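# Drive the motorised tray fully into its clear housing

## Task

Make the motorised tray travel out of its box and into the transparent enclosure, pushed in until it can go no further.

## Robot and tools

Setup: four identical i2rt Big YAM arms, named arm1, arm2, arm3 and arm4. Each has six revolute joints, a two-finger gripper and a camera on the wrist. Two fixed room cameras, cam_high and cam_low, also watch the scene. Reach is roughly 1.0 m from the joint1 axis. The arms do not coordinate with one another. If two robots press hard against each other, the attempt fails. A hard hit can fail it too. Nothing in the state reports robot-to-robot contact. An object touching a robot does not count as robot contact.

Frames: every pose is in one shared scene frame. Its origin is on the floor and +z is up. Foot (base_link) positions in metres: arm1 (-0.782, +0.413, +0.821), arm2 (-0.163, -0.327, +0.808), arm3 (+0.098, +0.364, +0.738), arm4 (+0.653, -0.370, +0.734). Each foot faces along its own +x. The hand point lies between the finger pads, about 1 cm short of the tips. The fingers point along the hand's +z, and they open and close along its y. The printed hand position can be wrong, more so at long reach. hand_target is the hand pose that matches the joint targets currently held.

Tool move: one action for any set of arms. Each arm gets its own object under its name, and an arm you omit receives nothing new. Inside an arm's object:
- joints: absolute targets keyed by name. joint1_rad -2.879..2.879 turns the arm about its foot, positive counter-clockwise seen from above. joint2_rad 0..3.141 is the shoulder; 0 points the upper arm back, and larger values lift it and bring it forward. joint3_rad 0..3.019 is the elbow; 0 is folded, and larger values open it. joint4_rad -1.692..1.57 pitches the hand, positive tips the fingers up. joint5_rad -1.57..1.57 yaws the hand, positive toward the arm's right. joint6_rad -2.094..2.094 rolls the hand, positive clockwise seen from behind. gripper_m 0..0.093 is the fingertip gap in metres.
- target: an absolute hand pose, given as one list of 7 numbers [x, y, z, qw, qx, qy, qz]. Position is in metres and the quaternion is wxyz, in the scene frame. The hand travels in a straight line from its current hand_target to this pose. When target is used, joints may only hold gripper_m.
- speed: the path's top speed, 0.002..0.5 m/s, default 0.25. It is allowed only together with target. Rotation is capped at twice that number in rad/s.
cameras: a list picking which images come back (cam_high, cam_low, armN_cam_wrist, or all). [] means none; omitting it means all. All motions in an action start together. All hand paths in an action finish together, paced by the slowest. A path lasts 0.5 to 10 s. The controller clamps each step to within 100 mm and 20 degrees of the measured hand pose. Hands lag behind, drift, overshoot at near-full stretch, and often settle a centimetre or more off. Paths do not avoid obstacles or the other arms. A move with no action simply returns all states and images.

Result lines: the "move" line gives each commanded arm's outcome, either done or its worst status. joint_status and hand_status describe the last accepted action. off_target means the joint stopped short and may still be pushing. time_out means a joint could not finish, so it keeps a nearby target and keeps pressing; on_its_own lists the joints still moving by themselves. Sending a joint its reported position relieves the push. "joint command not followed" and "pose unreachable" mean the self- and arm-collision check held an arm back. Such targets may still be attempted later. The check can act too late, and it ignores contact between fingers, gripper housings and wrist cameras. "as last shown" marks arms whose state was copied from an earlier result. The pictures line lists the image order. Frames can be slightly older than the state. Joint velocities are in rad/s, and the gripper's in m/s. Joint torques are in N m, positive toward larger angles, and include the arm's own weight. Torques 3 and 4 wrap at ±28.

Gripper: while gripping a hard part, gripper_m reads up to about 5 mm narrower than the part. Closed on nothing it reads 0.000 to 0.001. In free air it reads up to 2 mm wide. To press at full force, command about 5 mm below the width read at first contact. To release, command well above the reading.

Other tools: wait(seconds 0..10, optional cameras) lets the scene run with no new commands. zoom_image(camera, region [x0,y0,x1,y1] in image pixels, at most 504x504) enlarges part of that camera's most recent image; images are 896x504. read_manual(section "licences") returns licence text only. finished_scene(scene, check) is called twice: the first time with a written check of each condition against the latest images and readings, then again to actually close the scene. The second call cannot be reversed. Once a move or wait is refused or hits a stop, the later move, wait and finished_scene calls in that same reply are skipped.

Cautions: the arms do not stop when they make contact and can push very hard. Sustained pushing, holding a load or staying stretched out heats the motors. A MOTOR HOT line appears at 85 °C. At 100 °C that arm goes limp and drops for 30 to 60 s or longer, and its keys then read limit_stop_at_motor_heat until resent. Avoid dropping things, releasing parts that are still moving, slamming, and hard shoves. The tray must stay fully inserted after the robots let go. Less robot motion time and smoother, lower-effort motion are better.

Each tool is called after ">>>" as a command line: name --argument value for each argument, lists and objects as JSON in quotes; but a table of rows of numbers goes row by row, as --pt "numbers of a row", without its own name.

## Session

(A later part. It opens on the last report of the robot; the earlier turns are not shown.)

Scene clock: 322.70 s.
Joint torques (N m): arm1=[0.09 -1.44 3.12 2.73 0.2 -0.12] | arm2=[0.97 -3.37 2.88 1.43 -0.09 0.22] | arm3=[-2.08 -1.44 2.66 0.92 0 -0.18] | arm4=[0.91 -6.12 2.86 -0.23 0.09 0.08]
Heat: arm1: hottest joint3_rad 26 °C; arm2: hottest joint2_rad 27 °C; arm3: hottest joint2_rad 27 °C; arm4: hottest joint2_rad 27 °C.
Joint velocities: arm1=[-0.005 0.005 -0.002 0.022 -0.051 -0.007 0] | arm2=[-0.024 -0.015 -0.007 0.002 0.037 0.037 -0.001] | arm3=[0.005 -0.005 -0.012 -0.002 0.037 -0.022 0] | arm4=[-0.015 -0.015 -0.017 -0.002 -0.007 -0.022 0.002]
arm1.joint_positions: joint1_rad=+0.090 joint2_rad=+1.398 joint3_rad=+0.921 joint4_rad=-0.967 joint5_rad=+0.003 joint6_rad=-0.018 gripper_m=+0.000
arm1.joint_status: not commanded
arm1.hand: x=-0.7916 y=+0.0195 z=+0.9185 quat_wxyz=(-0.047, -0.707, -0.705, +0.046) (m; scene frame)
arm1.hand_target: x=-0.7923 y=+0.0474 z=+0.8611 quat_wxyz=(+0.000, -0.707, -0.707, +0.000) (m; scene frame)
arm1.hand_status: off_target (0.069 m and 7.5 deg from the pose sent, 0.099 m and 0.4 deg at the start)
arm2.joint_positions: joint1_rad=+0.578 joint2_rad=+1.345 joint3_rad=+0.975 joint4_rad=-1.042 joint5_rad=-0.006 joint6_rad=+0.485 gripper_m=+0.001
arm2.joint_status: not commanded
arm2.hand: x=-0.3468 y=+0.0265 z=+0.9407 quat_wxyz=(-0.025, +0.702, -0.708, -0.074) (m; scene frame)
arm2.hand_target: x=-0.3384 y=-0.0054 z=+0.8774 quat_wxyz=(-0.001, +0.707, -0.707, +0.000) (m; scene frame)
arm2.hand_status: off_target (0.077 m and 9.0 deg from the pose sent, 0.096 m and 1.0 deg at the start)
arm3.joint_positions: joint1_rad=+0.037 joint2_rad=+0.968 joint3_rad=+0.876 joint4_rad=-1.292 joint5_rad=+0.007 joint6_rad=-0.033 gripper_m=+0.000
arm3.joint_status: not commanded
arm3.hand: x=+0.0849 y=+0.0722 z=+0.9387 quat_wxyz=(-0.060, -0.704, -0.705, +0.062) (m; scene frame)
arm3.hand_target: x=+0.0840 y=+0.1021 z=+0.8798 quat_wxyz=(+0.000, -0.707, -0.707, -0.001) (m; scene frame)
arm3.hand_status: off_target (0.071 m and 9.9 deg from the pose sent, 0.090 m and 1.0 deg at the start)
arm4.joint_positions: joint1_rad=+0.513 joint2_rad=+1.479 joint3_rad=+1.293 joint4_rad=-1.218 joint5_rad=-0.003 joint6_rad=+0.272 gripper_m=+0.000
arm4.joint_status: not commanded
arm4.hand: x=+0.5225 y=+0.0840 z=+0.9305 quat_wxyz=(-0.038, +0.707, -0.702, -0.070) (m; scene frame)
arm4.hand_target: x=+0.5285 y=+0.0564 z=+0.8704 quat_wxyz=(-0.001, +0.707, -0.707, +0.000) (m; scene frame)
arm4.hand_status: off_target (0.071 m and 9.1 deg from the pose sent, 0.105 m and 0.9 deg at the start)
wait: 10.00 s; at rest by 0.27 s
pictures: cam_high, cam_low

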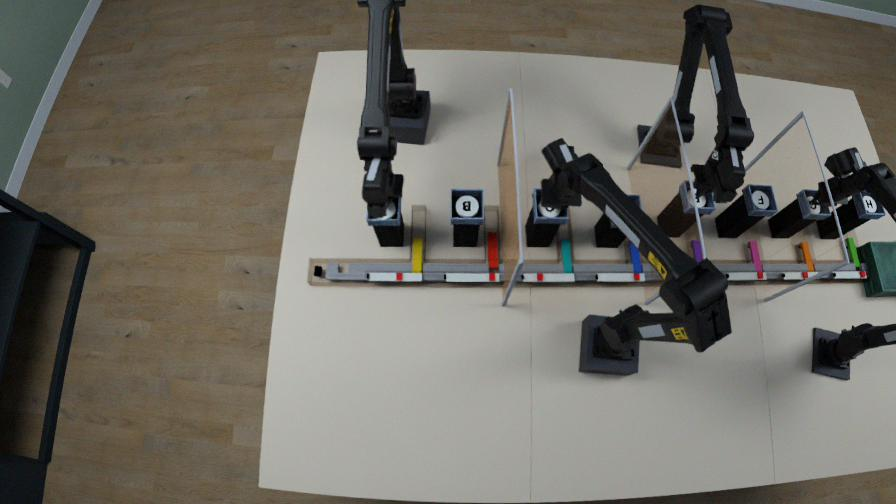

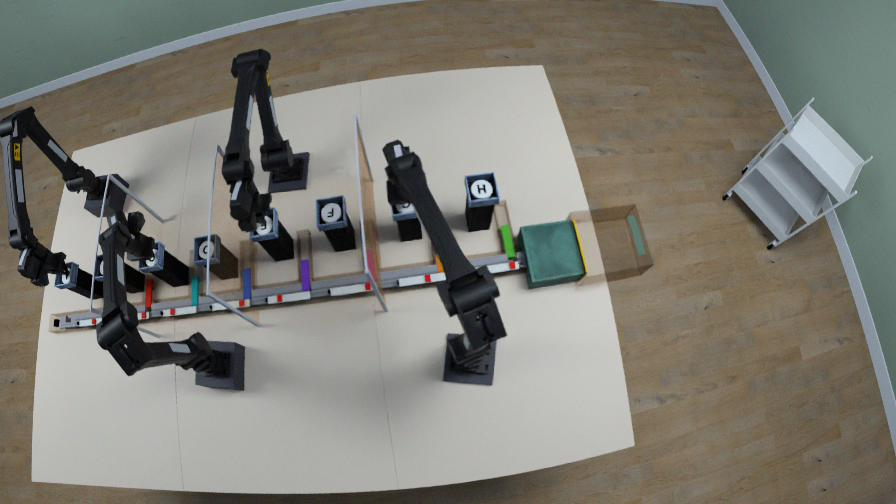

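>>> wait --seconds 10 --cameras '[]'

>>> wait --seconds 10 --cameras '[]'

>>> wait --seconds 10 --cameras '["cam_high", "cam_low"]'

>>> zoom_image --camera "cam_high" --region '[690, 190, 896, 300]'

>>> zoom_image --camera "cam_high" --region '[360, 180, 560, 300]'

>>> zoom_image --camera "cam_low" --region '[190, 190, 390, 310]'

Scene clock: 333.70 s.
Joint torques (N m): arm1=[0.26 -1.38 3.08 2.71 0.2 -0.14] | arm2=[0.62 -3.6 2.97 1.29 -0.06 0.21] | arm3=[-2.14 -1.32 2.65 0.91 0 -0.19] | arm4=[0.97 -6.07 2.86 -0.23 0.09 0.07]
Heat: arm1: hottest joint3_rad 26 °C; arm2: hottest joint2_rad 27 °C; arm3: hottest joint2_rad 27 °C; arm4: hottest joint2_rad 27 °C.
Joint velocities: arm1=[-0.015 0.005 0.002 -0.012 -0.007 0.081 -0.001] | arm2=[-0.005 -0.015 0.037 0.002 -0.066 0.007 0] | arm3=[0.005 -0.005 -0.007 -0.017 -0.051 -0.007 0] | arm4=[-0.005 -0.005 -0.002 -0.007 0.051 0.007 0.001]
arm1.joint_positions: joint1_rad=+0.090 joint2_rad=+1.398 joint3_rad=+0.921 joint4_rad=-0.967 joint5_rad=+0.003 joint6_rad=-0.018 gripper_m=+0.000
arm1.joint_status: not commanded
arm1.hand: x=-0.7916 y=+0.0195 z=+0.9185 quat_wxyz=(-0.047, -0.707, -0.705, +0.046) (m; scene frame)
arm1.hand_target: x=-0.7923 y=+0.0474 z=+0.8611 quat_wxyz=(+0.000, -0.707, -0.707, +0.000) (m; scene frame)
arm1.hand_status: off_target (0.069 m and 7.5 deg from the pose sent, 0.099 m and 0.4 deg at the start)
arm2.joint_positions: joint1_rad=+0.578 joint2_rad=+1.345 joint3_rad=+0.975 joint4_rad=-1.042 joint5_rad=-0.006 joint6_rad=+0.485 gripper_m=+0.001
arm2.joint_status: not commanded
arm2.hand: x=-0.3468 y=+0.0265 z=+0.9407 quat_wxyz=(-0.025, +0.702, -0.708, -0.074) (m; scene frame)
arm2.hand_target: x=-0.3384 y=-0.0054 z=+0.8774 quat_wxyz=(-0.001, +0.707, -0.707, +0.000) (m; scene frame)
arm2.hand_status: off_target (0.077 m and 9.0 deg from the pose sent, 0.096 m and 1.0 deg at the start)
arm3.joint_positions: joint1_rad=+0.037 joint2_rad=+0.968 joint3_rad=+0.876 joint4_rad=-1.292 joint5_rad=+0.007 joint6_rad=-0.033 gripper_m=+0.000
arm3.joint_status: not commanded
arm3.hand: x=+0.0849 y=+0.0722 z=+0.9387 quat_wxyz=(-0.060, -0.704, -0.705, +0.062) (m; scene frame)
arm3.hand_target: x=+0.0840 y=+0.1021 z=+0.8798 quat_wxyz=(+0.000, -0.707, -0.707, -0.001) (m; scene frame)
arm3.hand_status: off_target (0.071 m and 9.9 deg from the pose sent, 0.090 m and 1.0 deg at the start)
arm4.joint_positions: joint1_rad=+0.513 joint2_rad=+1.479 joint3_rad=+1.293 joint4_rad=-1.218 joint5_rad=-0.003 joint6_rad=+0.272 gripper_m=+0.000
arm4.joint_status: not commanded
arm4.hand: x=+0.5225 y=+0.0840 z=+0.9305 quat_wxyz=(-0.038, +0.707, -0.702, -0.070) (m; scene frame)
arm4.hand_target: x=+0.5285 y=+0.0564 z=+0.8704 quat_wxyz=(-0.001, +0.707, -0.707, +0.000) (m; scene frame)
arm4.hand_status: off_target (0.071 m and 9.1 deg from the pose sent, 0.105 m and 0.9 deg at the start)
wait: 10.00 s; at rest from the start
pictures: none
No camera images: "cameras" was empty.

Scene clock: 343.70 s.
Joint torques (N m): arm1=[0.09 -1.38 3.06 2.74 0.18 -0.14] | arm2=[0.97 -3.72 2.99 1.28 -0.04 0.19] | arm3=[-2.08 -1.44 2.65 0.92 0 -0.17] | arm4=[0.97 -6.07 2.88 -0.21 0.09 0.07]
Heat: arm1: hottest joint3_rad 26 °C; arm2: hottest joint2_rad 27 °C; arm3: hottest joint2_rad 27 °C; arm4: hottest joint2_rad 27 °C.
Joint velocities: arm1=[-0.005 -0.015 -0.012 -0.002 -0.051 -0.051 0] | arm2=[0.005 -0.005 -0.002 -0.002 0.022 0.037 -0.001] | arm3=[-0.024 -0.005 -0.012 -0.002 0.007 -0.022 -0.002] | arm4=[-0.015 -0.015 -0.007 -0.007 -0.081 -0.007 0]
arm1.joint_positions: joint1_rad=+0.090 joint2_rad=+1.398 joint3_rad=+0.921 joint4_rad=-0.967 joint5_rad=+0.003 joint6_rad=-0.018 gripper_m=+0.000
arm1.joint_status: not commanded
arm1.hand: x=-0.7916 y=+0.0195 z=+0.9185 quat_wxyz=(-0.047, -0.707, -0.705, +0.046) (m; scene frame)
arm1.hand_target: x=-0.7923 y=+0.0474 z=+0.8611 quat_wxyz=(+0.000, -0.707, -0.707, +0.000) (m; scene frame)
arm1.hand_status: off_target (0.069 m and 7.5 deg from the pose sent, 0.099 m and 0.4 deg at the start)
arm2.joint_positions: joint1_rad=+0.578 joint2_rad=+1.345 joint3_rad=+0.975 joint4_rad=-1.042 joint5_rad=-0.006 joint6_rad=+0.485 gripper_m=+0.001
arm2.joint_status: not commanded
arm2.hand: x=-0.3468 y=+0.0265 z=+0.9407 quat_wxyz=(-0.025, +0.702, -0.708, -0.074) (m; scene frame)
arm2.hand_target: x=-0.3384 y=-0.0054 z=+0.8774 quat_wxyz=(-0.001, +0.707, -0.707, +0.000) (m; scene frame)
arm2.hand_status: off_target (0.077 m and 9.0 deg from the pose sent, 0.096 m and 1.0 deg at the start)
arm3.joint_positions: joint1_rad=+0.037 joint2_rad=+0.968 joint3_rad=+0.876 joint4_rad=-1.292 joint5_rad=+0.007 joint6_rad=-0.033 gripper_m=+0.000
arm3.joint_status: not commanded
arm3.hand: x=+0.0849 y=+0.0722 z=+0.9387 quat_wxyz=(-0.060, -0.704, -0.705, +0.062) (m; scene frame)
arm3.hand_target: x=+0.0840 y=+0.1021 z=+0.8798 quat_wxyz=(+0.000, -0.707, -0.707, -0.001) (m; scene frame)
arm3.hand_status: off_target (0.071 m and 9.9 deg from the pose sent, 0.090 m and 1.0 deg at the start)
arm4.joint_positions: joint1_rad=+0.513 joint2_rad=+1.479 joint3_rad=+1.293 joint4_rad=-1.218 joint5_rad=-0.003 joint6_rad=+0.272 gripper_m=+0.000
arm4.joint_status: not commanded
arm4.hand: x=+0.5225 y=+0.0840 z=+0.9305 quat_wxyz=(-0.038, +0.707, -0.702, -0.070) (m; scene frame)
arm4.hand_target: x=+0.5285 y=+0.0564 z=+0.8704 quat_wxyz=(-0.001, +0.707, -0.707, +0.000) (m; scene frame)
arm4.hand_status: off_target (0.071 m and 9.1 deg from the pose sent, 0.105 m and 0.9 deg at the start)
wait: 10.00 s; at rest by 0.27 s
pictures: none
No camera images: "cameras" was empty.

Scene clock: 353.70 s.
Joint torques (N m): arm1=[0.26 -1.2 3.08 2.73 0.18 -0.14] | arm2=[1.03 -3.66 2.92 1.25 -0.06 0.23] | arm3=[-2.2 -1.49 2.62 0.92 0 -0.18] | arm4=[0.97 -6.07 2.86 -0.21 0.09 0.07]
Heat: arm1: hottest joint3_rad 26 °C; arm2: hottest joint2_rad 27 °C; arm3: hottest joint2_rad 27 °C; arm4: hottest joint2_rad 27 °C.
Joint velocities: arm1=[-0.015 -0.005 -0.017 0.002 -0.007 0.007 0] | arm2=[-0.015 0.015 -0.007 -0.002 -0.007 -0.081 0] | arm3=[-0.005 -0.005 -0.002 -0.007 0.051 -0.066 0] | arm4=[-0.005 -0.024 -0.002 -0.007 0.022 -0.007 -0.001]
arm1.joint_positions: joint1_rad=+0.090 joint2_rad=+1.398 joint3_rad=+0.921 joint4_rad=-0.967 joint5_rad=+0.003 joint6_rad=-0.018 gripper_m=+0.000
arm1.joint_status: not commanded
arm1.hand: x=-0.7916 y=+0.0195 z=+0.9185 quat_wxyz=(-0.047, -0.707, -0.705, +0.046) (m; scene frame)
arm1.hand_target: x=-0.7923 y=+0.0474 z=+0.8611 quat_wxyz=(+0.000, -0.707, -0.707, +0.000) (m; scene frame)
arm1.hand_status: off_target (0.069 m and 7.5 deg from the pose sent, 0.099 m and 0.4 deg at the start)
arm2.joint_positions: joint1_rad=+0.578 joint2_rad=+1.345 joint3_rad=+0.975 joint4_rad=-1.042 joint5_rad=-0.006 joint6_rad=+0.485 gripper_m=+0.001
arm2.joint_status: not commanded
arm2.hand: x=-0.3468 y=+0.0265 z=+0.9407 quat_wxyz=(-0.025, +0.702, -0.708, -0.074) (m; scene frame)
arm2.hand_target: x=-0.3384 y=-0.0054 z=+0.8774 quat_wxyz=(-0.001, +0.707, -0.707, +0.000) (m; scene frame)
arm2.hand_status: off_target (0.077 m and 9.0 deg from the pose sent, 0.096 m and 1.0 deg at the start)
arm3.joint_positions: joint1_rad=+0.037 joint2_rad=+0.968 joint3_rad=+0.876 joint4_rad=-1.292 joint5_rad=+0.007 joint6_rad=-0.033 gripper_m=+0.000
arm3.joint_status: not commanded
arm3.hand: x=+0.0849 y=+0.0722 z=+0.9387 quat_wxyz=(-0.060, -0.704, -0.705, +0.062) (m; scene frame)
arm3.hand_target: x=+0.0840 y=+0.1021 z=+0.8798 quat_wxyz=(+0.000, -0.707, -0.707, -0.001) (m; scene frame)
arm3.hand_status: off_target (0.071 m and 9.9 deg from the pose sent, 0.090 m and 1.0 deg at the start)
arm4.joint_positions: joint1_rad=+0.513 joint2_rad=+1.479 joint3_rad=+1.293 joint4_rad=-1.218 joint5_rad=-0.003 joint6_rad=+0.272 gripper_m=+0.000
arm4.joint_status: not commanded
arm4.hand: x=+0.5225 y=+0.0840 z=+0.9305 quat_wxyz=(-0.038, +0.707, -0.702, -0.070) (m; scene frame)
arm4.hand_target: x=+0.5285 y=+0.0564 z=+0.8704 quat_wxyz=(-0.001, +0.707, -0.707, +0.000) (m; scene frame)
arm4.hand_status: off_target (0.071 m and 9.1 deg from the pose sent, 0.105 m and 0.9 deg at the start)
wait: 10.00 s; at rest by 0.27 s
pictures: cam_high, cam_low

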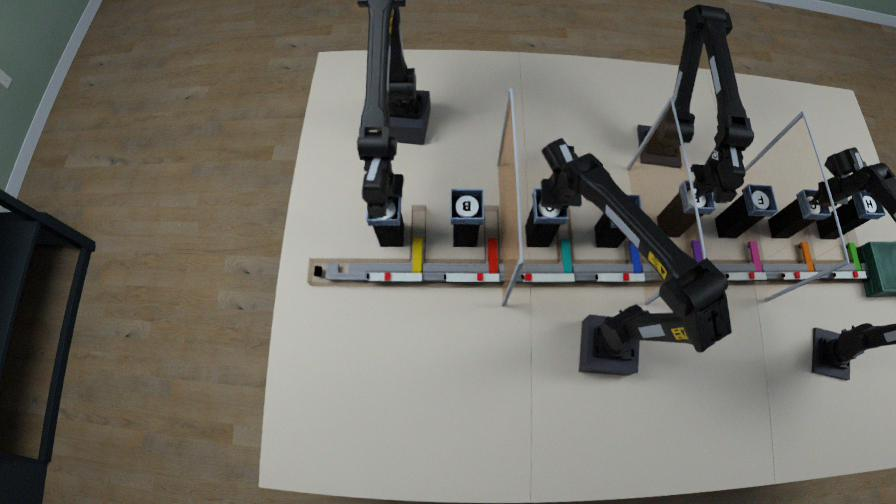

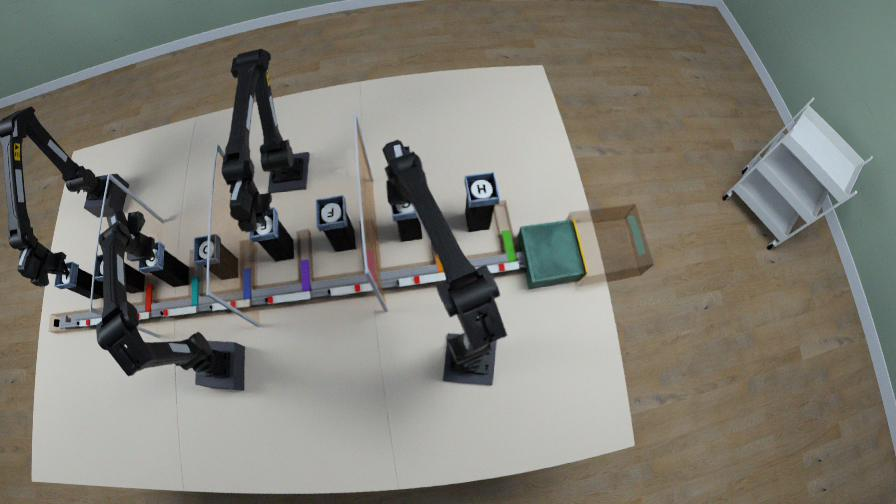

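Scaled by 2.447 from the camera's 896x504 image, which has a finer 1280x720 frame.

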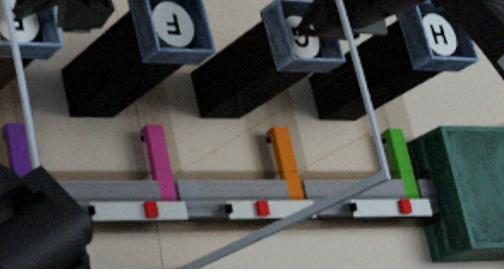

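Scaled by 2.520 from the camera's 896x504 image, which has a finer 1280x720 frame.

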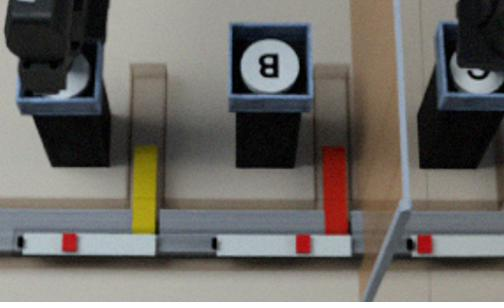

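Scaled by 2.520 from the camera's 896x504 image, which has a finer 1280x720 frame.

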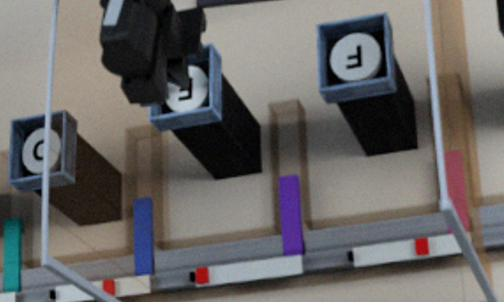

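>>> wait --seconds 10 --cameras '["cam_high", "cam_low"]'

>>> zoom_image --camera "cam_high" --region '[400, 180, 600, 300]'

>>> zoom_image --camera "cam_low" --region '[190, 190, 390, 310]'

Scene clock: 363.83 s.
Joint torques (N m): arm1=[0.32 -1.38 3.11 2.71 0.18 -0.13] | arm2=[0.91 -3.9 2.89 1.4 -0.03 0.21] | arm3=[-2.08 -1.44 2.67 0.91 -0.01 -0.19] | arm4=[0.97 -6.07 2.86 -0.21 0.09 0.08]
Heat: arm1: hottest joint3_rad 26 °C; arm2: hottest joint2_rad 27 °C; arm3: hottest joint2_rad 27 °C; arm4: hottest joint2_rad 27 °C.
Joint velocities: arm1=[-0.015 -0.015 -0.022 0.007 -0.007 -0.022 0] | arm2=[-0.015 -0.005 -0.007 -0.002 -0.037 0.007 0.001] | arm3=[-0.005 -0.005 -0.007 -0.022 0.007 -0.081 0] | arm4=[-0.015 -0.005 -0.002 -0.007 0.022 0.037 0.001]
arm1.joint_positions: joint1_rad=+0.090 joint2_rad=+1.398 joint3_rad=+0.921 joint4_rad=-0.967 joint5_rad=+0.003 joint6_rad=-0.018 gripper_m=+0.000
arm1.joint_status: not commanded
arm1.hand: x=-0.7916 y=+0.0195 z=+0.9185 quat_wxyz=(-0.047, -0.707, -0.705, +0.046) (m; scene frame)
arm1.hand_target: x=-0.7923 y=+0.0474 z=+0.8611 quat_wxyz=(+0.000, -0.707, -0.707, +0.000) (m; scene frame)
arm1.hand_status: off_target (0.069 m and 7.5 deg from the pose sent, 0.099 m and 0.4 deg at the start)
arm2.joint_positions: joint1_rad=+0.578 joint2_rad=+1.345 joint3_rad=+0.975 joint4_rad=-1.042 joint5_rad=-0.006 joint6_rad=+0.485 gripper_m=+0.001
arm2.joint_status: not commanded
arm2.hand: x=-0.3468 y=+0.0265 z=+0.9407 quat_wxyz=(-0.025, +0.702, -0.708, -0.074) (m; scene frame)
arm2.hand_target: x=-0.3384 y=-0.0054 z=+0.8774 quat_wxyz=(-0.001, +0.707, -0.707, +0.000) (m; scene frame)
arm2.hand_status: off_target (0.077 m and 9.0 deg from the pose sent, 0.096 m and 1.0 deg at the start)
arm3.joint_positions: joint1_rad=+0.037 joint2_rad=+0.968 joint3_rad=+0.876 joint4_rad=-1.292 joint5_rad=+0.007 joint6_rad=-0.033 gripper_m=+0.000
arm3.joint_status: not commanded
arm3.hand: x=+0.0849 y=+0.0722 z=+0.9387 quat_wxyz=(-0.060, -0.704, -0.705, +0.062) (m; scene frame)
arm3.hand_target: x=+0.0840 y=+0.1021 z=+0.8798 quat_wxyz=(+0.000, -0.707, -0.707, -0.001) (m; scene frame)
arm3.hand_status: off_target (0.071 m and 9.9 deg from the pose sent, 0.090 m and 1.0 deg at the start)
arm4.joint_positions: joint1_rad=+0.513 joint2_rad=+1.479 joint3_rad=+1.293 joint4_rad=-1.218 joint5_rad=-0.003 joint6_rad=+0.272 gripper_m=+0.000
arm4.joint_status: not commanded
arm4.hand: x=+0.5225 y=+0.0840 z=+0.9305 quat_wxyz=(-0.038, +0.707, -0.702, -0.070) (m; scene frame)
arm4.hand_target: x=+0.5285 y=+0.0564 z=+0.8704 quat_wxyz=(-0.001, +0.707, -0.707, +0.000) (m; scene frame)
arm4.hand_status: off_target (0.071 m and 9.1 deg from the pose sent, 0.105 m and 0.9 deg at the start)
wait: 10.00 s; at rest by 0.13 s
pictures: cam_high, cam_low

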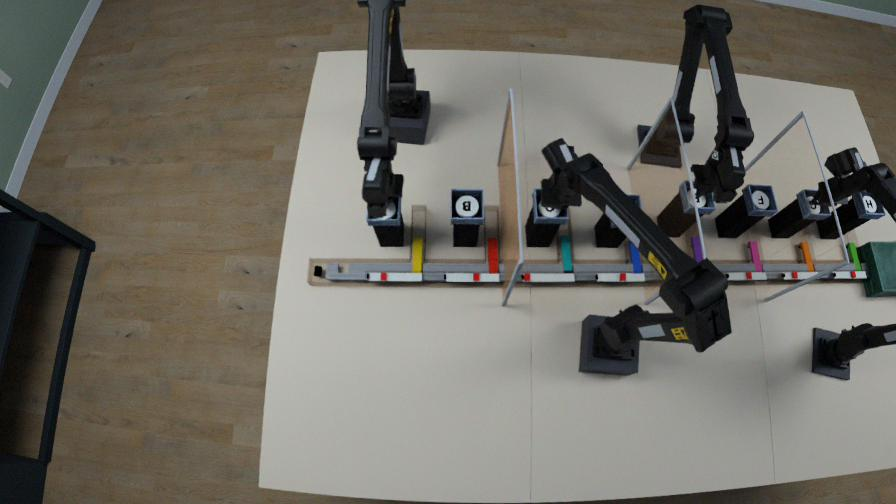

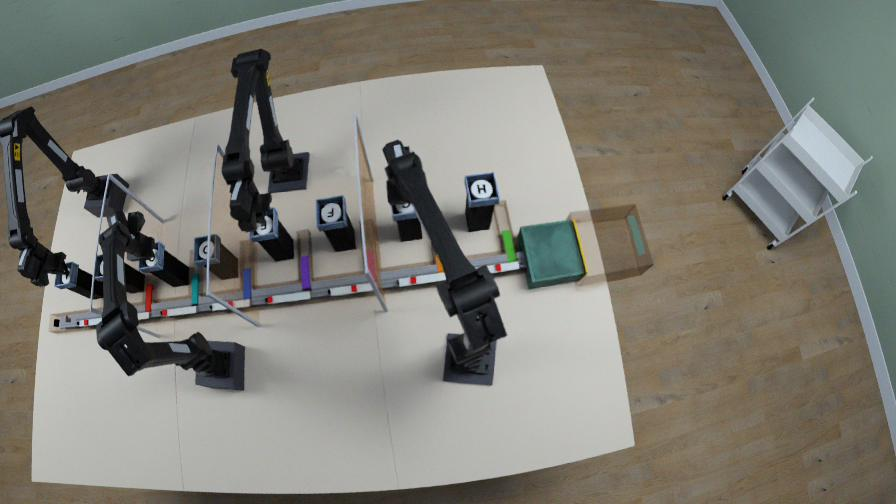

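Scaled by 2.520 from the camera's 896x504 image, which has a finer 1280x720 frame.

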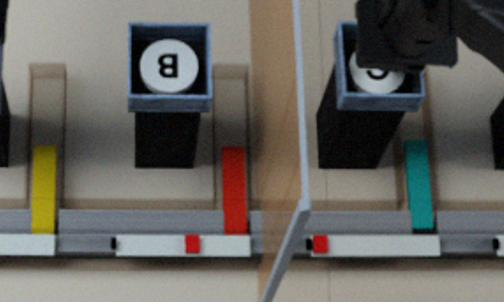

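Scaled by 2.520 from the camera's 896x504 image, which has a finer 1280x720 frame.

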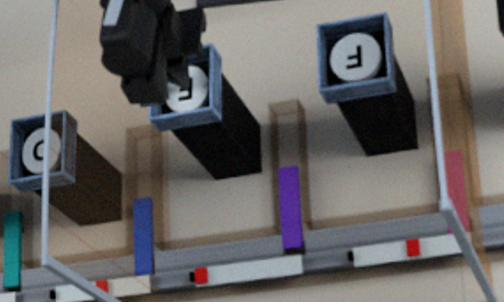

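>>> wait --seconds 10 --cameras '["cam_low"]'

>>> zoom_image --camera "cam_low" --region '[190, 190, 390, 310]'

>>> wait --seconds 10 --cameras '["cam_high", "cam_low"]'

>>> zoom_image --camera "cam_low" --region '[190, 190, 390, 310]'

>>> zoom_image --camera "cam_high" --region '[400, 180, 600, 300]'

Scene clock: 374.13 s.
Joint torques (N m): arm1=[0.21 -1.38 3.14 2.71 0.19 -0.13] | arm2=[0.97 -3.72 2.82 1.28 -0.04 0.23] | arm3=[-2.14 -1.49 2.66 0.92 0 -0.19] | arm4=[0.91 -6.07 2.86 -0.21 0.09 0.07]
Heat: arm1: hottest joint3_rad 26 °C; arm2: hottest joint2_rad 27 °C; arm3: hottest joint2_rad 27 °C; arm4: hottest joint2_rad 27 °C.
Joint velocities: arm1=[0.005 0.005 0.002 -0.007 -0.051 0.022 -0.001] | arm2=[-0.005 0.005 -0.012 -0.002 0.037 0.066 0.001] | arm3=[0.005 -0.015 0.002 -0.007 0.022 0.051 -0.001] | arm4=[0.005 -0.015 0.002 0.002 0.007 0.007 -0.001]
arm1.joint_positions: joint1_rad=+0.090 joint2_rad=+1.398 joint3_rad=+0.921 joint4_rad=-0.967 joint5_rad=+0.003 joint6_rad=-0.018 gripper_m=+0.000
arm1.joint_status: not commanded
arm1.hand: x=-0.7916 y=+0.0195 z=+0.9185 quat_wxyz=(-0.047, -0.707, -0.705, +0.046) (m; scene frame)
arm1.hand_target: x=-0.7923 y=+0.0474 z=+0.8611 quat_wxyz=(+0.000, -0.707, -0.707, +0.000) (m; scene frame)
arm1.hand_status: off_target (0.069 m and 7.5 deg from the pose sent, 0.099 m and 0.4 deg at the start)
arm2.joint_positions: joint1_rad=+0.578 joint2_rad=+1.345 joint3_rad=+0.975 joint4_rad=-1.042 joint5_rad=-0.006 joint6_rad=+0.485 gripper_m=+0.001
arm2.joint_status: not commanded
arm2.hand: x=-0.3468 y=+0.0265 z=+0.9407 quat_wxyz=(-0.025, +0.702, -0.708, -0.074) (m; scene frame)
arm2.hand_target: x=-0.3384 y=-0.0054 z=+0.8774 quat_wxyz=(-0.001, +0.707, -0.707, +0.000) (m; scene frame)
arm2.hand_status: off_target (0.077 m and 9.0 deg from the pose sent, 0.096 m and 1.0 deg at the start)
arm3.joint_positions: joint1_rad=+0.037 joint2_rad=+0.968 joint3_rad=+0.876 joint4_rad=-1.292 joint5_rad=+0.007 joint6_rad=-0.033 gripper_m=+0.000
arm3.joint_status: not commanded
arm3.hand: x=+0.0849 y=+0.0722 z=+0.9387 quat_wxyz=(-0.060, -0.704, -0.705, +0.062) (m; scene frame)
arm3.hand_target: x=+0.0840 y=+0.1021 z=+0.8798 quat_wxyz=(+0.000, -0.707, -0.707, -0.001) (m; scene frame)
arm3.hand_status: off_target (0.071 m and 9.9 deg from the pose sent, 0.090 m and 1.0 deg at the start)
arm4.joint_positions: joint1_rad=+0.513 joint2_rad=+1.479 joint3_rad=+1.293 joint4_rad=-1.218 joint5_rad=-0.003 joint6_rad=+0.272 gripper_m=+0.000
arm4.joint_status: not commanded
arm4.hand: x=+0.5225 y=+0.0840 z=+0.9305 quat_wxyz=(-0.038, +0.707, -0.702, -0.070) (m; scene frame)
arm4.hand_target: x=+0.5285 y=+0.0564 z=+0.8704 quat_wxyz=(-0.001, +0.707, -0.707, +0.000) (m; scene frame)
arm4.hand_status: off_target (0.071 m and 9.1 deg from the pose sent, 0.105 m and 0.9 deg at the start)
wait: 10.00 s; at rest from the start
pictures: cam_low

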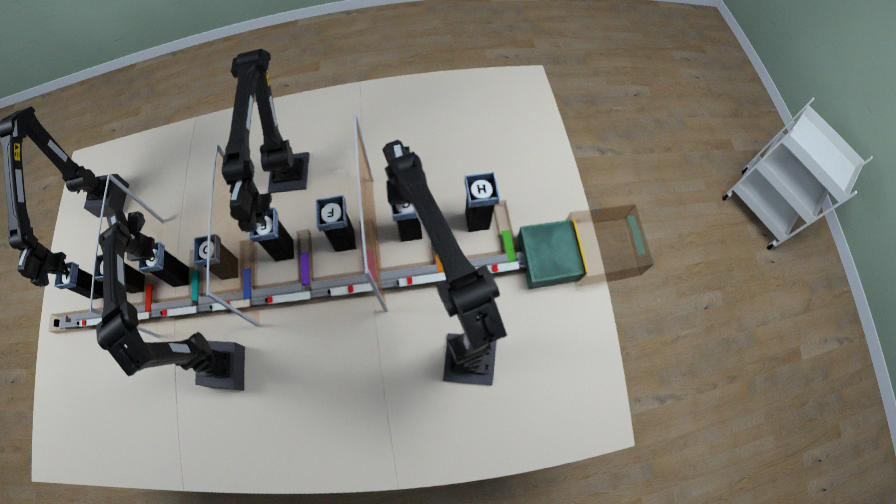

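Scaled by 2.520 from the camera's 896x504 image, which has a finer 1280x720 frame.

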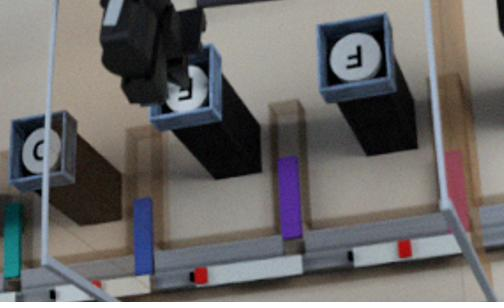

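Scene clock: 384.13 s.
Joint torques (N m): arm1=[0.09 -1.26 3.08 2.76 0.19 -0.13] | arm2=[0.91 -3.55 2.91 1.35 -0.04 0.19] | arm3=[-2.26 -1.44 2.66 0.92 0 -0.18] | arm4=[0.97 -6.07 2.86 -0.2 0.09 0.07]
Heat: arm1: hottest joint3_rad 26 °C; arm2: hottest joint2_rad 27 °C; arm3: hottest joint2_rad 27 °C; arm4: hottest joint2_rad 27 °C.
Joint velocities: arm1=[0.015 0.005 0.012 -0.012 -0.037 -0.022 0] | arm2=[-0.005 0.015 -0.007 -0.012 -0.037 -0.022 0] | arm3=[-0.005 -0.005 0.012 -0.007 -0.037 -0.007 0] | arm4=[0.005 -0.005 0.007 -0.017 0.051 -0.066 0]
arm1.joint_positions: joint1_rad=+0.090 joint2_rad=+1.398 joint3_rad=+0.921 joint4_rad=-0.967 joint5_rad=+0.003 joint6_rad=-0.018 gripper_m=+0.000
arm1.joint_status: not commanded
arm1.hand: x=-0.7916 y=+0.0195 z=+0.9185 quat_wxyz=(-0.047, -0.707, -0.705, +0.046) (m; scene frame)
arm1.hand_target: x=-0.7923 y=+0.0474 z=+0.8611 quat_wxyz=(+0.000, -0.707, -0.707, +0.000) (m; scene frame)
arm1.hand_status: off_target (0.069 m and 7.5 deg from the pose sent, 0.099 m and 0.4 deg at the start)
arm2.joint_positions: joint1_rad=+0.578 joint2_rad=+1.345 joint3_rad=+0.975 joint4_rad=-1.042 joint5_rad=-0.006 joint6_rad=+0.485 gripper_m=+0.001
arm2.joint_status: not commanded
arm2.hand: x=-0.3468 y=+0.0265 z=+0.9407 quat_wxyz=(-0.025, +0.702, -0.708, -0.074) (m; scene frame)
arm2.hand_target: x=-0.3384 y=-0.0054 z=+0.8774 quat_wxyz=(-0.001, +0.707, -0.707, +0.000) (m; scene frame)
arm2.hand_status: off_target (0.077 m and 9.0 deg from the pose sent, 0.096 m and 1.0 deg at the start)
arm3.joint_positions: joint1_rad=+0.037 joint2_rad=+0.968 joint3_rad=+0.876 joint4_rad=-1.292 joint5_rad=+0.007 joint6_rad=-0.033 gripper_m=+0.000
arm3.joint_status: not commanded
arm3.hand: x=+0.0849 y=+0.0722 z=+0.9387 quat_wxyz=(-0.060, -0.704, -0.705, +0.062) (m; scene frame)
arm3.hand_target: x=+0.0840 y=+0.1021 z=+0.8798 quat_wxyz=(+0.000, -0.707, -0.707, -0.001) (m; scene frame)
arm3.hand_status: off_target (0.071 m and 9.9 deg from the pose sent, 0.090 m and 1.0 deg at the start)
arm4.joint_positions: joint1_rad=+0.513 joint2_rad=+1.479 joint3_rad=+1.293 joint4_rad=-1.218 joint5_rad=-0.003 joint6_rad=+0.272 gripper_m=+0.000
arm4.joint_status: not commanded
arm4.hand: x=+0.5225 y=+0.0840 z=+0.9305 quat_wxyz=(-0.038, +0.707, -0.702, -0.070) (m; scene frame)
arm4.hand_target: x=+0.5285 y=+0.0564 z=+0.8704 quat_wxyz=(-0.001, +0.707, -0.707, +0.000) (m; scene frame)
arm4.hand_status: off_target (0.071 m and 9.1 deg from the pose sent, 0.105 m and 0.9 deg at the start)
wait: 10.00 s; at rest by 0.27 s
pictures: cam_high, cam_low

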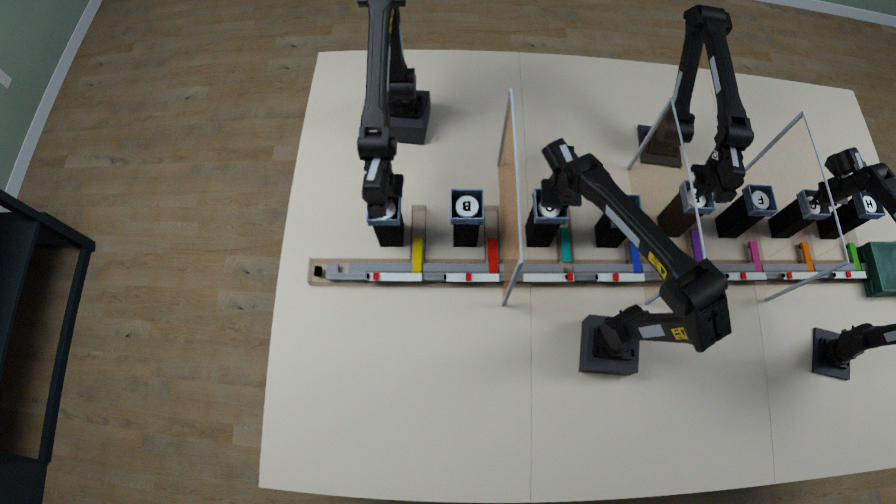

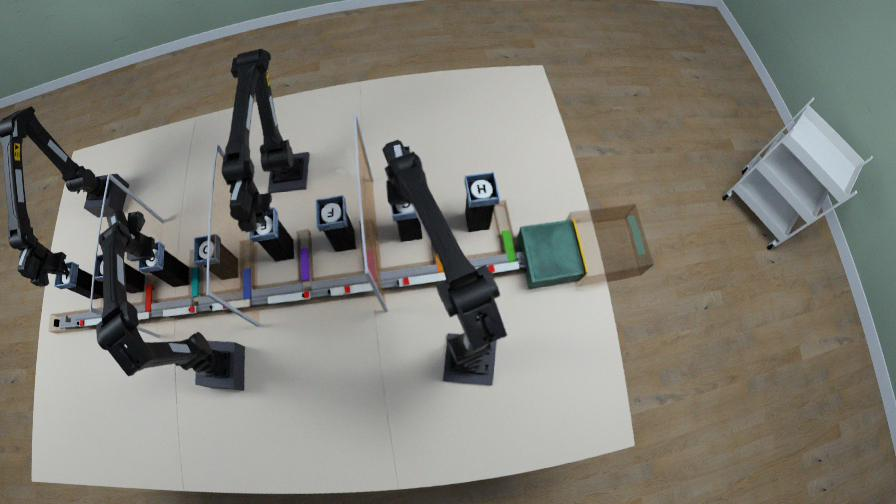

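Scaled by 2.520 from the camera's 896x504 image, which has a finer 1280x720 frame.

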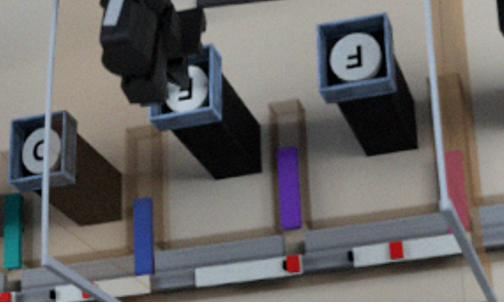

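Scaled by 2.520 from the camera's 896x504 image, which has a finer 1280x720 frame.

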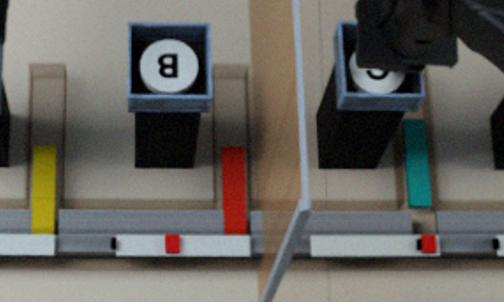

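>>> wait --seconds 10 --cameras '["cam_high", "cam_low"]'

>>> zoom_image --camera "cam_high" --region '[360, 180, 560, 300]'

>>> zoom_image --camera "cam_high" --region '[690, 190, 896, 300]'

>>> zoom_image --camera "cam_low" --region '[190, 190, 390, 310]'

Scene clock: 395.37 s.
Joint torques (N m): arm1=[0.21 -1.26 3.06 2.76 0.19 -0.13] | arm2=[1.08 -3.43 2.95 1.36 -0.06 0.21] | arm3=[-2.08 -1.49 2.67 0.94 0 -0.19] | arm4=[0.97 -6.01 2.86 -0.2 0.1 0.08]
Heat: arm1: hottest joint3_rad 26 °C; arm2: hottest joint2_rad 27 °C; arm3: hottest joint2_rad 27 °C; arm4: hottest joint2_rad 27 °C.
Joint velocities: arm1=[0.015 -0.015 -0.007 -0.022 -0.022 0.066 0.001] | arm2=[0.005 -0.015 0.012 0.002 -0.007 -0.007 0] | arm3=[-0.015 0.005 -0.012 0.007 -0.066 0.022 0] | arm4=[-0.015 -0.015 -0.017 -0.012 -0.007 0.022 -0.001]
arm1.joint_positions: joint1_rad=+0.090 joint2_rad=+1.398 joint3_rad=+0.921 joint4_rad=-0.967 joint5_rad=+0.003 joint6_rad=-0.018 gripper_m=+0.000
arm1.joint_status: not commanded
arm1.hand: x=-0.7916 y=+0.0195 z=+0.9185 quat_wxyz=(-0.047, -0.707, -0.705, +0.046) (m; scene frame)
arm1.hand_target: x=-0.7923 y=+0.0474 z=+0.8611 quat_wxyz=(+0.000, -0.707, -0.707, +0.000) (m; scene frame)
arm1.hand_status: off_target (0.069 m and 7.5 deg from the pose sent, 0.099 m and 0.4 deg at the start)
arm2.joint_positions: joint1_rad=+0.578 joint2_rad=+1.345 joint3_rad=+0.975 joint4_rad=-1.042 joint5_rad=-0.006 joint6_rad=+0.485 gripper_m=+0.001
arm2.joint_status: not commanded
arm2.hand: x=-0.3468 y=+0.0265 z=+0.9407 quat_wxyz=(-0.025, +0.702, -0.708, -0.074) (m; scene frame)
arm2.hand_target: x=-0.3384 y=-0.0054 z=+0.8774 quat_wxyz=(-0.001, +0.707, -0.707, +0.000) (m; scene frame)
arm2.hand_status: off_target (0.077 m and 9.0 deg from the pose sent, 0.096 m and 1.0 deg at the start)
arm3.joint_positions: joint1_rad=+0.037 joint2_rad=+0.968 joint3_rad=+0.876 joint4_rad=-1.292 joint5_rad=+0.007 joint6_rad=-0.033 gripper_m=+0.000
arm3.joint_status: not commanded
arm3.hand: x=+0.0849 y=+0.0722 z=+0.9387 quat_wxyz=(-0.060, -0.704, -0.705, +0.062) (m; scene frame)
arm3.hand_target: x=+0.0840 y=+0.1021 z=+0.8798 quat_wxyz=(+0.000, -0.707, -0.707, -0.001) (m; scene frame)
arm3.hand_status: off_target (0.071 m and 9.9 deg from the pose sent, 0.090 m and 1.0 deg at the start)
arm4.joint_positions: joint1_rad=+0.513 joint2_rad=+1.479 joint3_rad=+1.293 joint4_rad=-1.218 joint5_rad=-0.003 joint6_rad=+0.272 gripper_m=+0.000
arm4.joint_status: not commanded
arm4.hand: x=+0.5225 y=+0.0840 z=+0.9305 quat_wxyz=(-0.038, +0.707, -0.702, -0.070) (m; scene frame)
arm4.hand_target: x=+0.5285 y=+0.0564 z=+0.8704 quat_wxyz=(-0.001, +0.707, -0.707, +0.000) (m; scene frame)
arm4.hand_status: off_target (0.071 m and 9.1 deg from the pose sent, 0.105 m and 0.9 deg at the start)
wait: 10.00 s; at rest from the start
pictures: cam_high, cam_low

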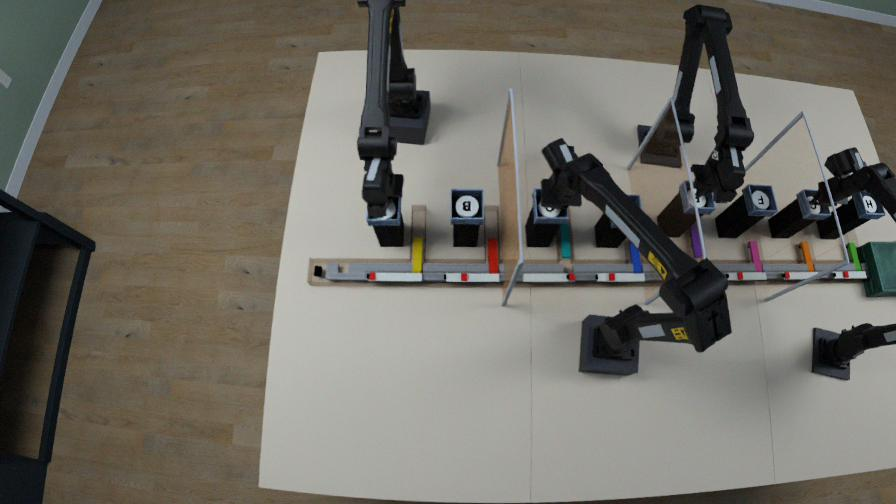

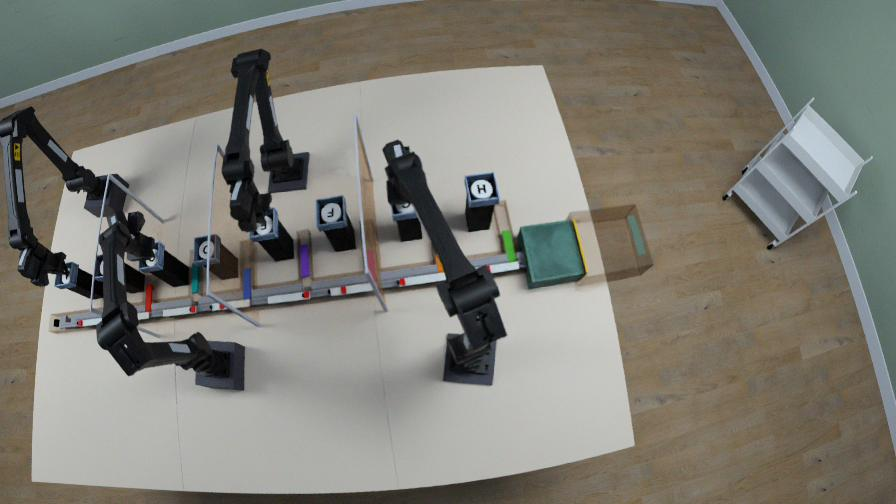

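Scaled by 2.520 from the camera's 896x504 image, which has a finer 1280x720 frame.

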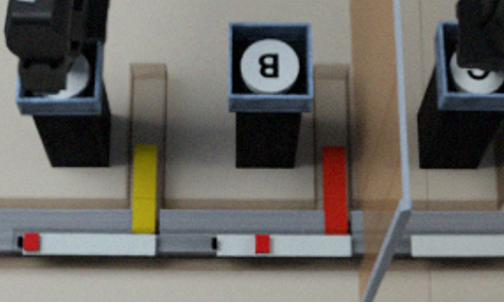

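Scaled by 2.447 from the camera's 896x504 image, which has a finer 1280x720 frame.

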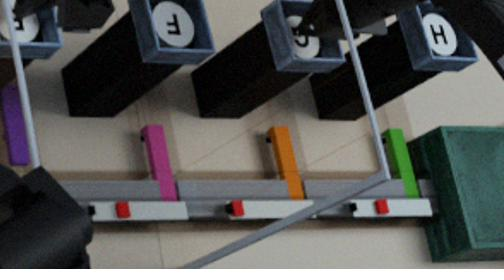

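Scaled by 2.520 from the camera's 896x504 image, which has a finer 1280x720 frame.

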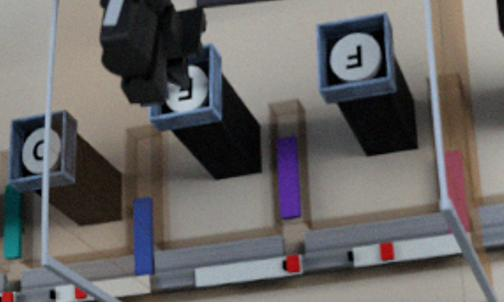

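>>> wait --seconds 10 --cameras '[]'

>>> wait --seconds 10 --cameras '[]'

>>> wait --seconds 10 --cameras '["cam_high", "cam_low"]'

>>> zoom_image --camera "cam_high" --region '[360, 180, 560, 300]'

>>> zoom_image --camera "cam_high" --region '[690, 190, 896, 300]'

>>> zoom_image --camera "cam_low" --region '[190, 190, 390, 310]'

Scene clock: 405.57 s.
Joint torques (N m): arm1=[0.21 -1.49 3.12 2.71 0.18 -0.13] | arm2=[0.97 -3.9 2.91 1.44 -0.07 0.2] | arm3=[-2.08 -1.44 2.65 0.88 -0.01 -0.19] | arm4=[0.91 -6.07 2.86 -0.21 0.09 0.07]
Heat: arm1: hottest joint3_rad 26 °C; arm2: hottest joint2_rad 27 °C; arm3: hottest joint2_rad 27 °C; arm4: hottest joint2_rad 27 °C.
Joint velocities: arm1=[0.005 -0.005 -0.002 0.002 0.007 -0.022 -0.001] | arm2=[0.005 -0.005 0.012 -0.017 -0.066 -0.022 0] | arm3=[-0.005 -0.015 0.012 -0.007 -0.037 0.022 0] | arm4=[-0.005 -0.024 0.007 -0.012 -0.022 0.037 0]
arm1.joint_positions: joint1_rad=+0.090 joint2_rad=+1.398 joint3_rad=+0.921 joint4_rad=-0.967 joint5_rad=+0.003 joint6_rad=-0.018 gripper_m=+0.000
arm1.joint_status: not commanded
arm1.hand: x=-0.7916 y=+0.0195 z=+0.9185 quat_wxyz=(-0.047, -0.707, -0.705, +0.046) (m; scene frame)
arm1.hand_target: x=-0.7923 y=+0.0474 z=+0.8611 quat_wxyz=(+0.000, -0.707, -0.707, +0.000) (m; scene frame)
arm1.hand_status: off_target (0.069 m and 7.5 deg from the pose sent, 0.099 m and 0.4 deg at the start)
arm2.joint_positions: joint1_rad=+0.578 joint2_rad=+1.345 joint3_rad=+0.975 joint4_rad=-1.042 joint5_rad=-0.006 joint6_rad=+0.485 gripper_m=+0.001
arm2.joint_status: not commanded
arm2.hand: x=-0.3468 y=+0.0265 z=+0.9407 quat_wxyz=(-0.025, +0.702, -0.708, -0.074) (m; scene frame)
arm2.hand_target: x=-0.3384 y=-0.0054 z=+0.8774 quat_wxyz=(-0.001, +0.707, -0.707, +0.000) (m; scene frame)
arm2.hand_status: off_target (0.077 m and 9.0 deg from the pose sent, 0.096 m and 1.0 deg at the start)
arm3.joint_positions: joint1_rad=+0.037 joint2_rad=+0.968 joint3_rad=+0.876 joint4_rad=-1.292 joint5_rad=+0.007 joint6_rad=-0.033 gripper_m=+0.000
arm3.joint_status: not commanded
arm3.hand: x=+0.0849 y=+0.0722 z=+0.9387 quat_wxyz=(-0.060, -0.704, -0.705, +0.062) (m; scene frame)
arm3.hand_target: x=+0.0840 y=+0.1021 z=+0.8798 quat_wxyz=(+0.000, -0.707, -0.707, -0.001) (m; scene frame)
arm3.hand_status: off_target (0.071 m and 9.9 deg from the pose sent, 0.090 m and 1.0 deg at the start)
arm4.joint_positions: joint1_rad=+0.513 joint2_rad=+1.479 joint3_rad=+1.293 joint4_rad=-1.218 joint5_rad=-0.003 joint6_rad=+0.272 gripper_m=+0.000
arm4.joint_status: not commanded
arm4.hand: x=+0.5225 y=+0.0840 z=+0.9305 quat_wxyz=(-0.038, +0.707, -0.702, -0.070) (m; scene frame)
arm4.hand_target: x=+0.5285 y=+0.0564 z=+0.8704 quat_wxyz=(-0.001, +0.707, -0.707, +0.000) (m; scene frame)
arm4.hand_status: off_target (0.071 m and 9.1 deg from the pose sent, 0.105 m and 0.9 deg at the start)
wait: 10.00 s; at rest by 0.07 s
pictures: none
No camera images: "cameras" was empty.

Scene clock: 415.57 s.
Joint torques (N m): arm1=[0.09 -1.32 3.07 2.71 0.18 -0.12] | arm2=[0.5 -3.31 2.93 1.35 -0.05 0.17] | arm3=[-2.14 -1.49 2.65 0.91 0 -0.18] | arm4=[0.91 -6.01 2.86 -0.21 0.09 0.07]
Heat: arm1: hottest joint3_rad 26 °C; arm2: hottest joint2_rad 27 °C; arm3: hottest joint2_rad 27 °C; arm4: hottest joint2_rad 27 °C.
Joint velocities: arm1=[-0.005 -0.005 -0.002 0.012 -0.081 0.007 0.001] | arm2=[-0.024 -0.005 0.012 -0.012 -0.066 0.007 -0.002] | arm3=[-0.024 -0.005 -0.017 -0.007 0.037 0.022 0] | arm4=[-0.005 0.005 -0.007 -0.017 -0.051 -0.007 0.002]
arm1.joint_positions: joint1_rad=+0.090 joint2_rad=+1.398 joint3_rad=+0.921 joint4_rad=-0.967 joint5_rad=+0.003 joint6_rad=-0.018 gripper_m=+0.000
arm1.joint_status: not commanded
arm1.hand: x=-0.7916 y=+0.0195 z=+0.9185 quat_wxyz=(-0.047, -0.707, -0.705, +0.046) (m; scene frame)
arm1.hand_target: x=-0.7923 y=+0.0474 z=+0.8611 quat_wxyz=(+0.000, -0.707, -0.707, +0.000) (m; scene frame)
arm1.hand_status: off_target (0.069 m and 7.5 deg from the pose sent, 0.099 m and 0.4 deg at the start)
arm2.joint_positions: joint1_rad=+0.578 joint2_rad=+1.345 joint3_rad=+0.975 joint4_rad=-1.042 joint5_rad=-0.006 joint6_rad=+0.485 gripper_m=+0.001
arm2.joint_status: not commanded
arm2.hand: x=-0.3468 y=+0.0265 z=+0.9407 quat_wxyz=(-0.025, +0.702, -0.708, -0.074) (m; scene frame)
arm2.hand_target: x=-0.3384 y=-0.0054 z=+0.8774 quat_wxyz=(-0.001, +0.707, -0.707, +0.000) (m; scene frame)
arm2.hand_status: off_target (0.077 m and 9.0 deg from the pose sent, 0.096 m and 1.0 deg at the start)
arm3.joint_positions: joint1_rad=+0.037 joint2_rad=+0.968 joint3_rad=+0.876 joint4_rad=-1.292 joint5_rad=+0.007 joint6_rad=-0.033 gripper_m=+0.000
arm3.joint_status: not commanded
arm3.hand: x=+0.0849 y=+0.0722 z=+0.9387 quat_wxyz=(-0.060, -0.704, -0.705, +0.062) (m; scene frame)
arm3.hand_target: x=+0.0840 y=+0.1021 z=+0.8798 quat_wxyz=(+0.000, -0.707, -0.707, -0.001) (m; scene frame)
arm3.hand_status: off_target (0.071 m and 9.9 deg from the pose sent, 0.090 m and 1.0 deg at the start)
arm4.joint_positions: joint1_rad=+0.513 joint2_rad=+1.479 joint3_rad=+1.293 joint4_rad=-1.218 joint5_rad=-0.003 joint6_rad=+0.272 gripper_m=+0.000
arm4.joint_status: not commanded
arm4.hand: x=+0.5225 y=+0.0840 z=+0.9305 quat_wxyz=(-0.038, +0.707, -0.702, -0.070) (m; scene frame)
arm4.hand_target: x=+0.5285 y=+0.0564 z=+0.8704 quat_wxyz=(-0.001, +0.707, -0.707, +0.000) (m; scene frame)
arm4.hand_status: off_target (0.071 m and 9.1 deg from the pose sent, 0.105 m and 0.9 deg at the start)
wait: 10.00 s; at rest by 0.27 s
pictures: none
No camera images: "cameras" was empty.

Scene clock: 425.57 s.
Joint torques (N m): arm1=[0.21 -1.26 3.1 2.73 0.18 -0.13] | arm2=[1.14 -3.55 2.93 1.33 -0.05 0.2] | arm3=[-2.14 -1.44 2.65 0.95 0 -0.19] | arm4=[0.97 -6.01 2.85 -0.21 0.09 0.08]
Heat: arm1: hottest joint3_rad 26 °C; arm2: hottest joint2_rad 27 °C; arm3: hottest joint2_rad 27 °C; arm4: hottest joint2_rad 27 °C.
Joint velocities: arm1=[-0.005 -0.005 0.017 0.007 -0.037 -0.022 -0.001] | arm2=[-0.005 -0.005 0.017 0.002 0.037 -0.022 0] | arm3=[-0.024 0.005 -0.007 0.002 -0.007 0.022 0] | arm4=[-0.005 0.005 0.007 -0.002 -0.007 0.066 -0.001]
arm1.joint_positions: joint1_rad=+0.090 joint2_rad=+1.398 joint3_rad=+0.921 joint4_rad=-0.967 joint5_rad=+0.003 joint6_rad=-0.018 gripper_m=+0.000
arm1.joint_status: not commanded
arm1.hand: x=-0.7916 y=+0.0195 z=+0.9185 quat_wxyz=(-0.047, -0.707, -0.705, +0.046) (m; scene frame)
arm1.hand_target: x=-0.7923 y=+0.0474 z=+0.8611 quat_wxyz=(+0.000, -0.707, -0.707, +0.000) (m; scene frame)
arm1.hand_status: off_target (0.069 m and 7.5 deg from the pose sent, 0.099 m and 0.4 deg at the start)
arm2.joint_positions: joint1_rad=+0.578 joint2_rad=+1.345 joint3_rad=+0.975 joint4_rad=-1.042 joint5_rad=-0.006 joint6_rad=+0.485 gripper_m=+0.001
arm2.joint_status: not commanded
arm2.hand: x=-0.3468 y=+0.0265 z=+0.9407 quat_wxyz=(-0.025, +0.702, -0.708, -0.074) (m; scene frame)
arm2.hand_target: x=-0.3384 y=-0.0054 z=+0.8774 quat_wxyz=(-0.001, +0.707, -0.707, +0.000) (m; scene frame)
arm2.hand_status: off_target (0.077 m and 9.0 deg from the pose sent, 0.096 m and 1.0 deg at the start)
arm3.joint_positions: joint1_rad=+0.037 joint2_rad=+0.968 joint3_rad=+0.876 joint4_rad=-1.292 joint5_rad=+0.007 joint6_rad=-0.033 gripper_m=+0.000
arm3.joint_status: not commanded
arm3.hand: x=+0.0849 y=+0.0722 z=+0.9387 quat_wxyz=(-0.060, -0.704, -0.705, +0.062) (m; scene frame)
arm3.hand_target: x=+0.0840 y=+0.1021 z=+0.8798 quat_wxyz=(+0.000, -0.707, -0.707, -0.001) (m; scene frame)
arm3.hand_status: off_target (0.071 m and 9.9 deg from the pose sent, 0.090 m and 1.0 deg at the start)
arm4.joint_positions: joint1_rad=+0.513 joint2_rad=+1.479 joint3_rad=+1.293 joint4_rad=-1.218 joint5_rad=-0.003 joint6_rad=+0.272 gripper_m=+0.000
arm4.joint_status: not commanded
arm4.hand: x=+0.5225 y=+0.0840 z=+0.9305 quat_wxyz=(-0.038, +0.707, -0.702, -0.070) (m; scene frame)
arm4.hand_target: x=+0.5285 y=+0.0564 z=+0.8704 quat_wxyz=(-0.001, +0.707, -0.707, +0.000) (m; scene frame)
arm4.hand_status: off_target (0.071 m and 9.1 deg from the pose sent, 0.105 m and 0.9 deg at the start)
wait: 10.00 s; at rest by 0.27 s
pictures: cam_high, cam_low

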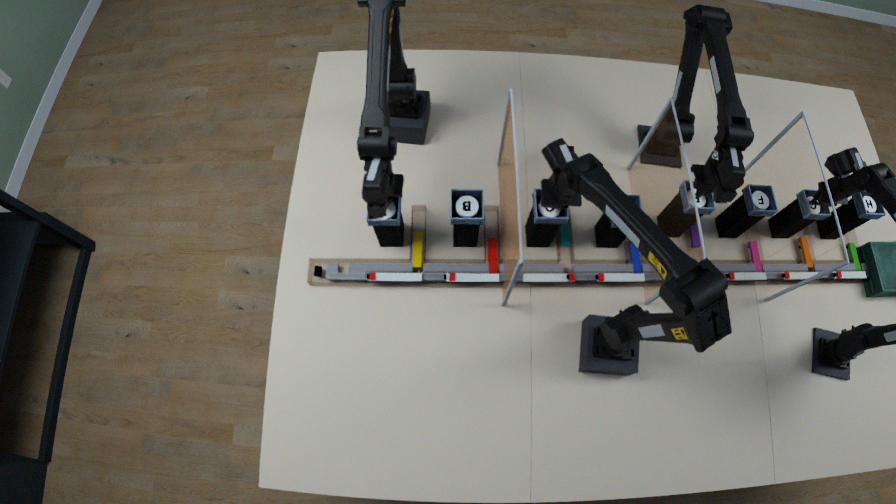

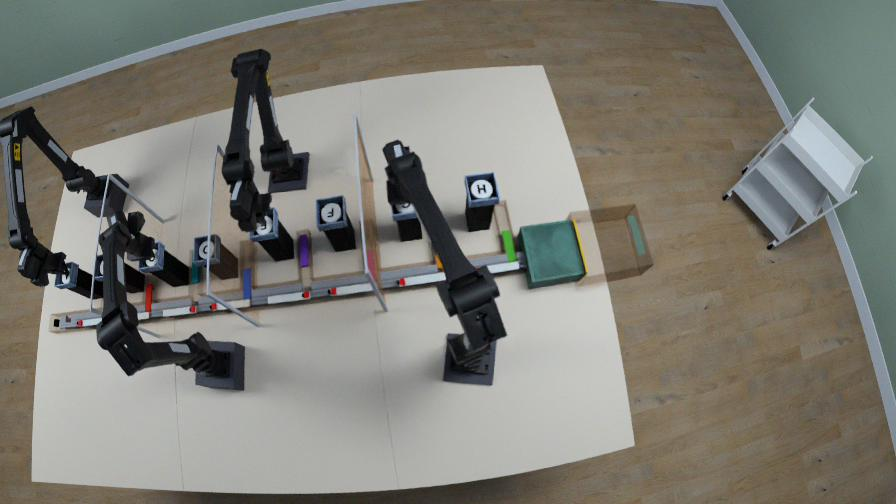

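Scaled by 2.520 from the camera's 896x504 image, which has a finer 1280x720 frame.

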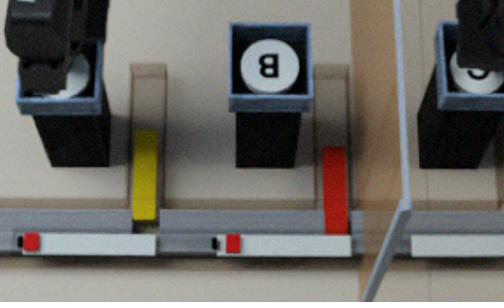

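Scaled by 2.447 from the camera's 896x504 image, which has a finer 1280x720 frame.

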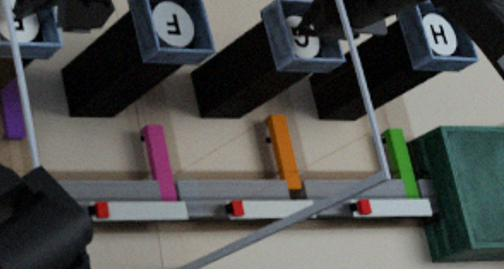

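Scaled by 2.520 from the camera's 896x504 image, which has a finer 1280x720 frame.

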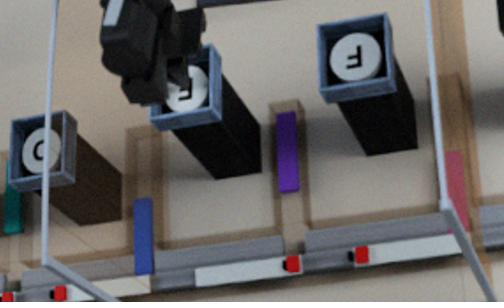

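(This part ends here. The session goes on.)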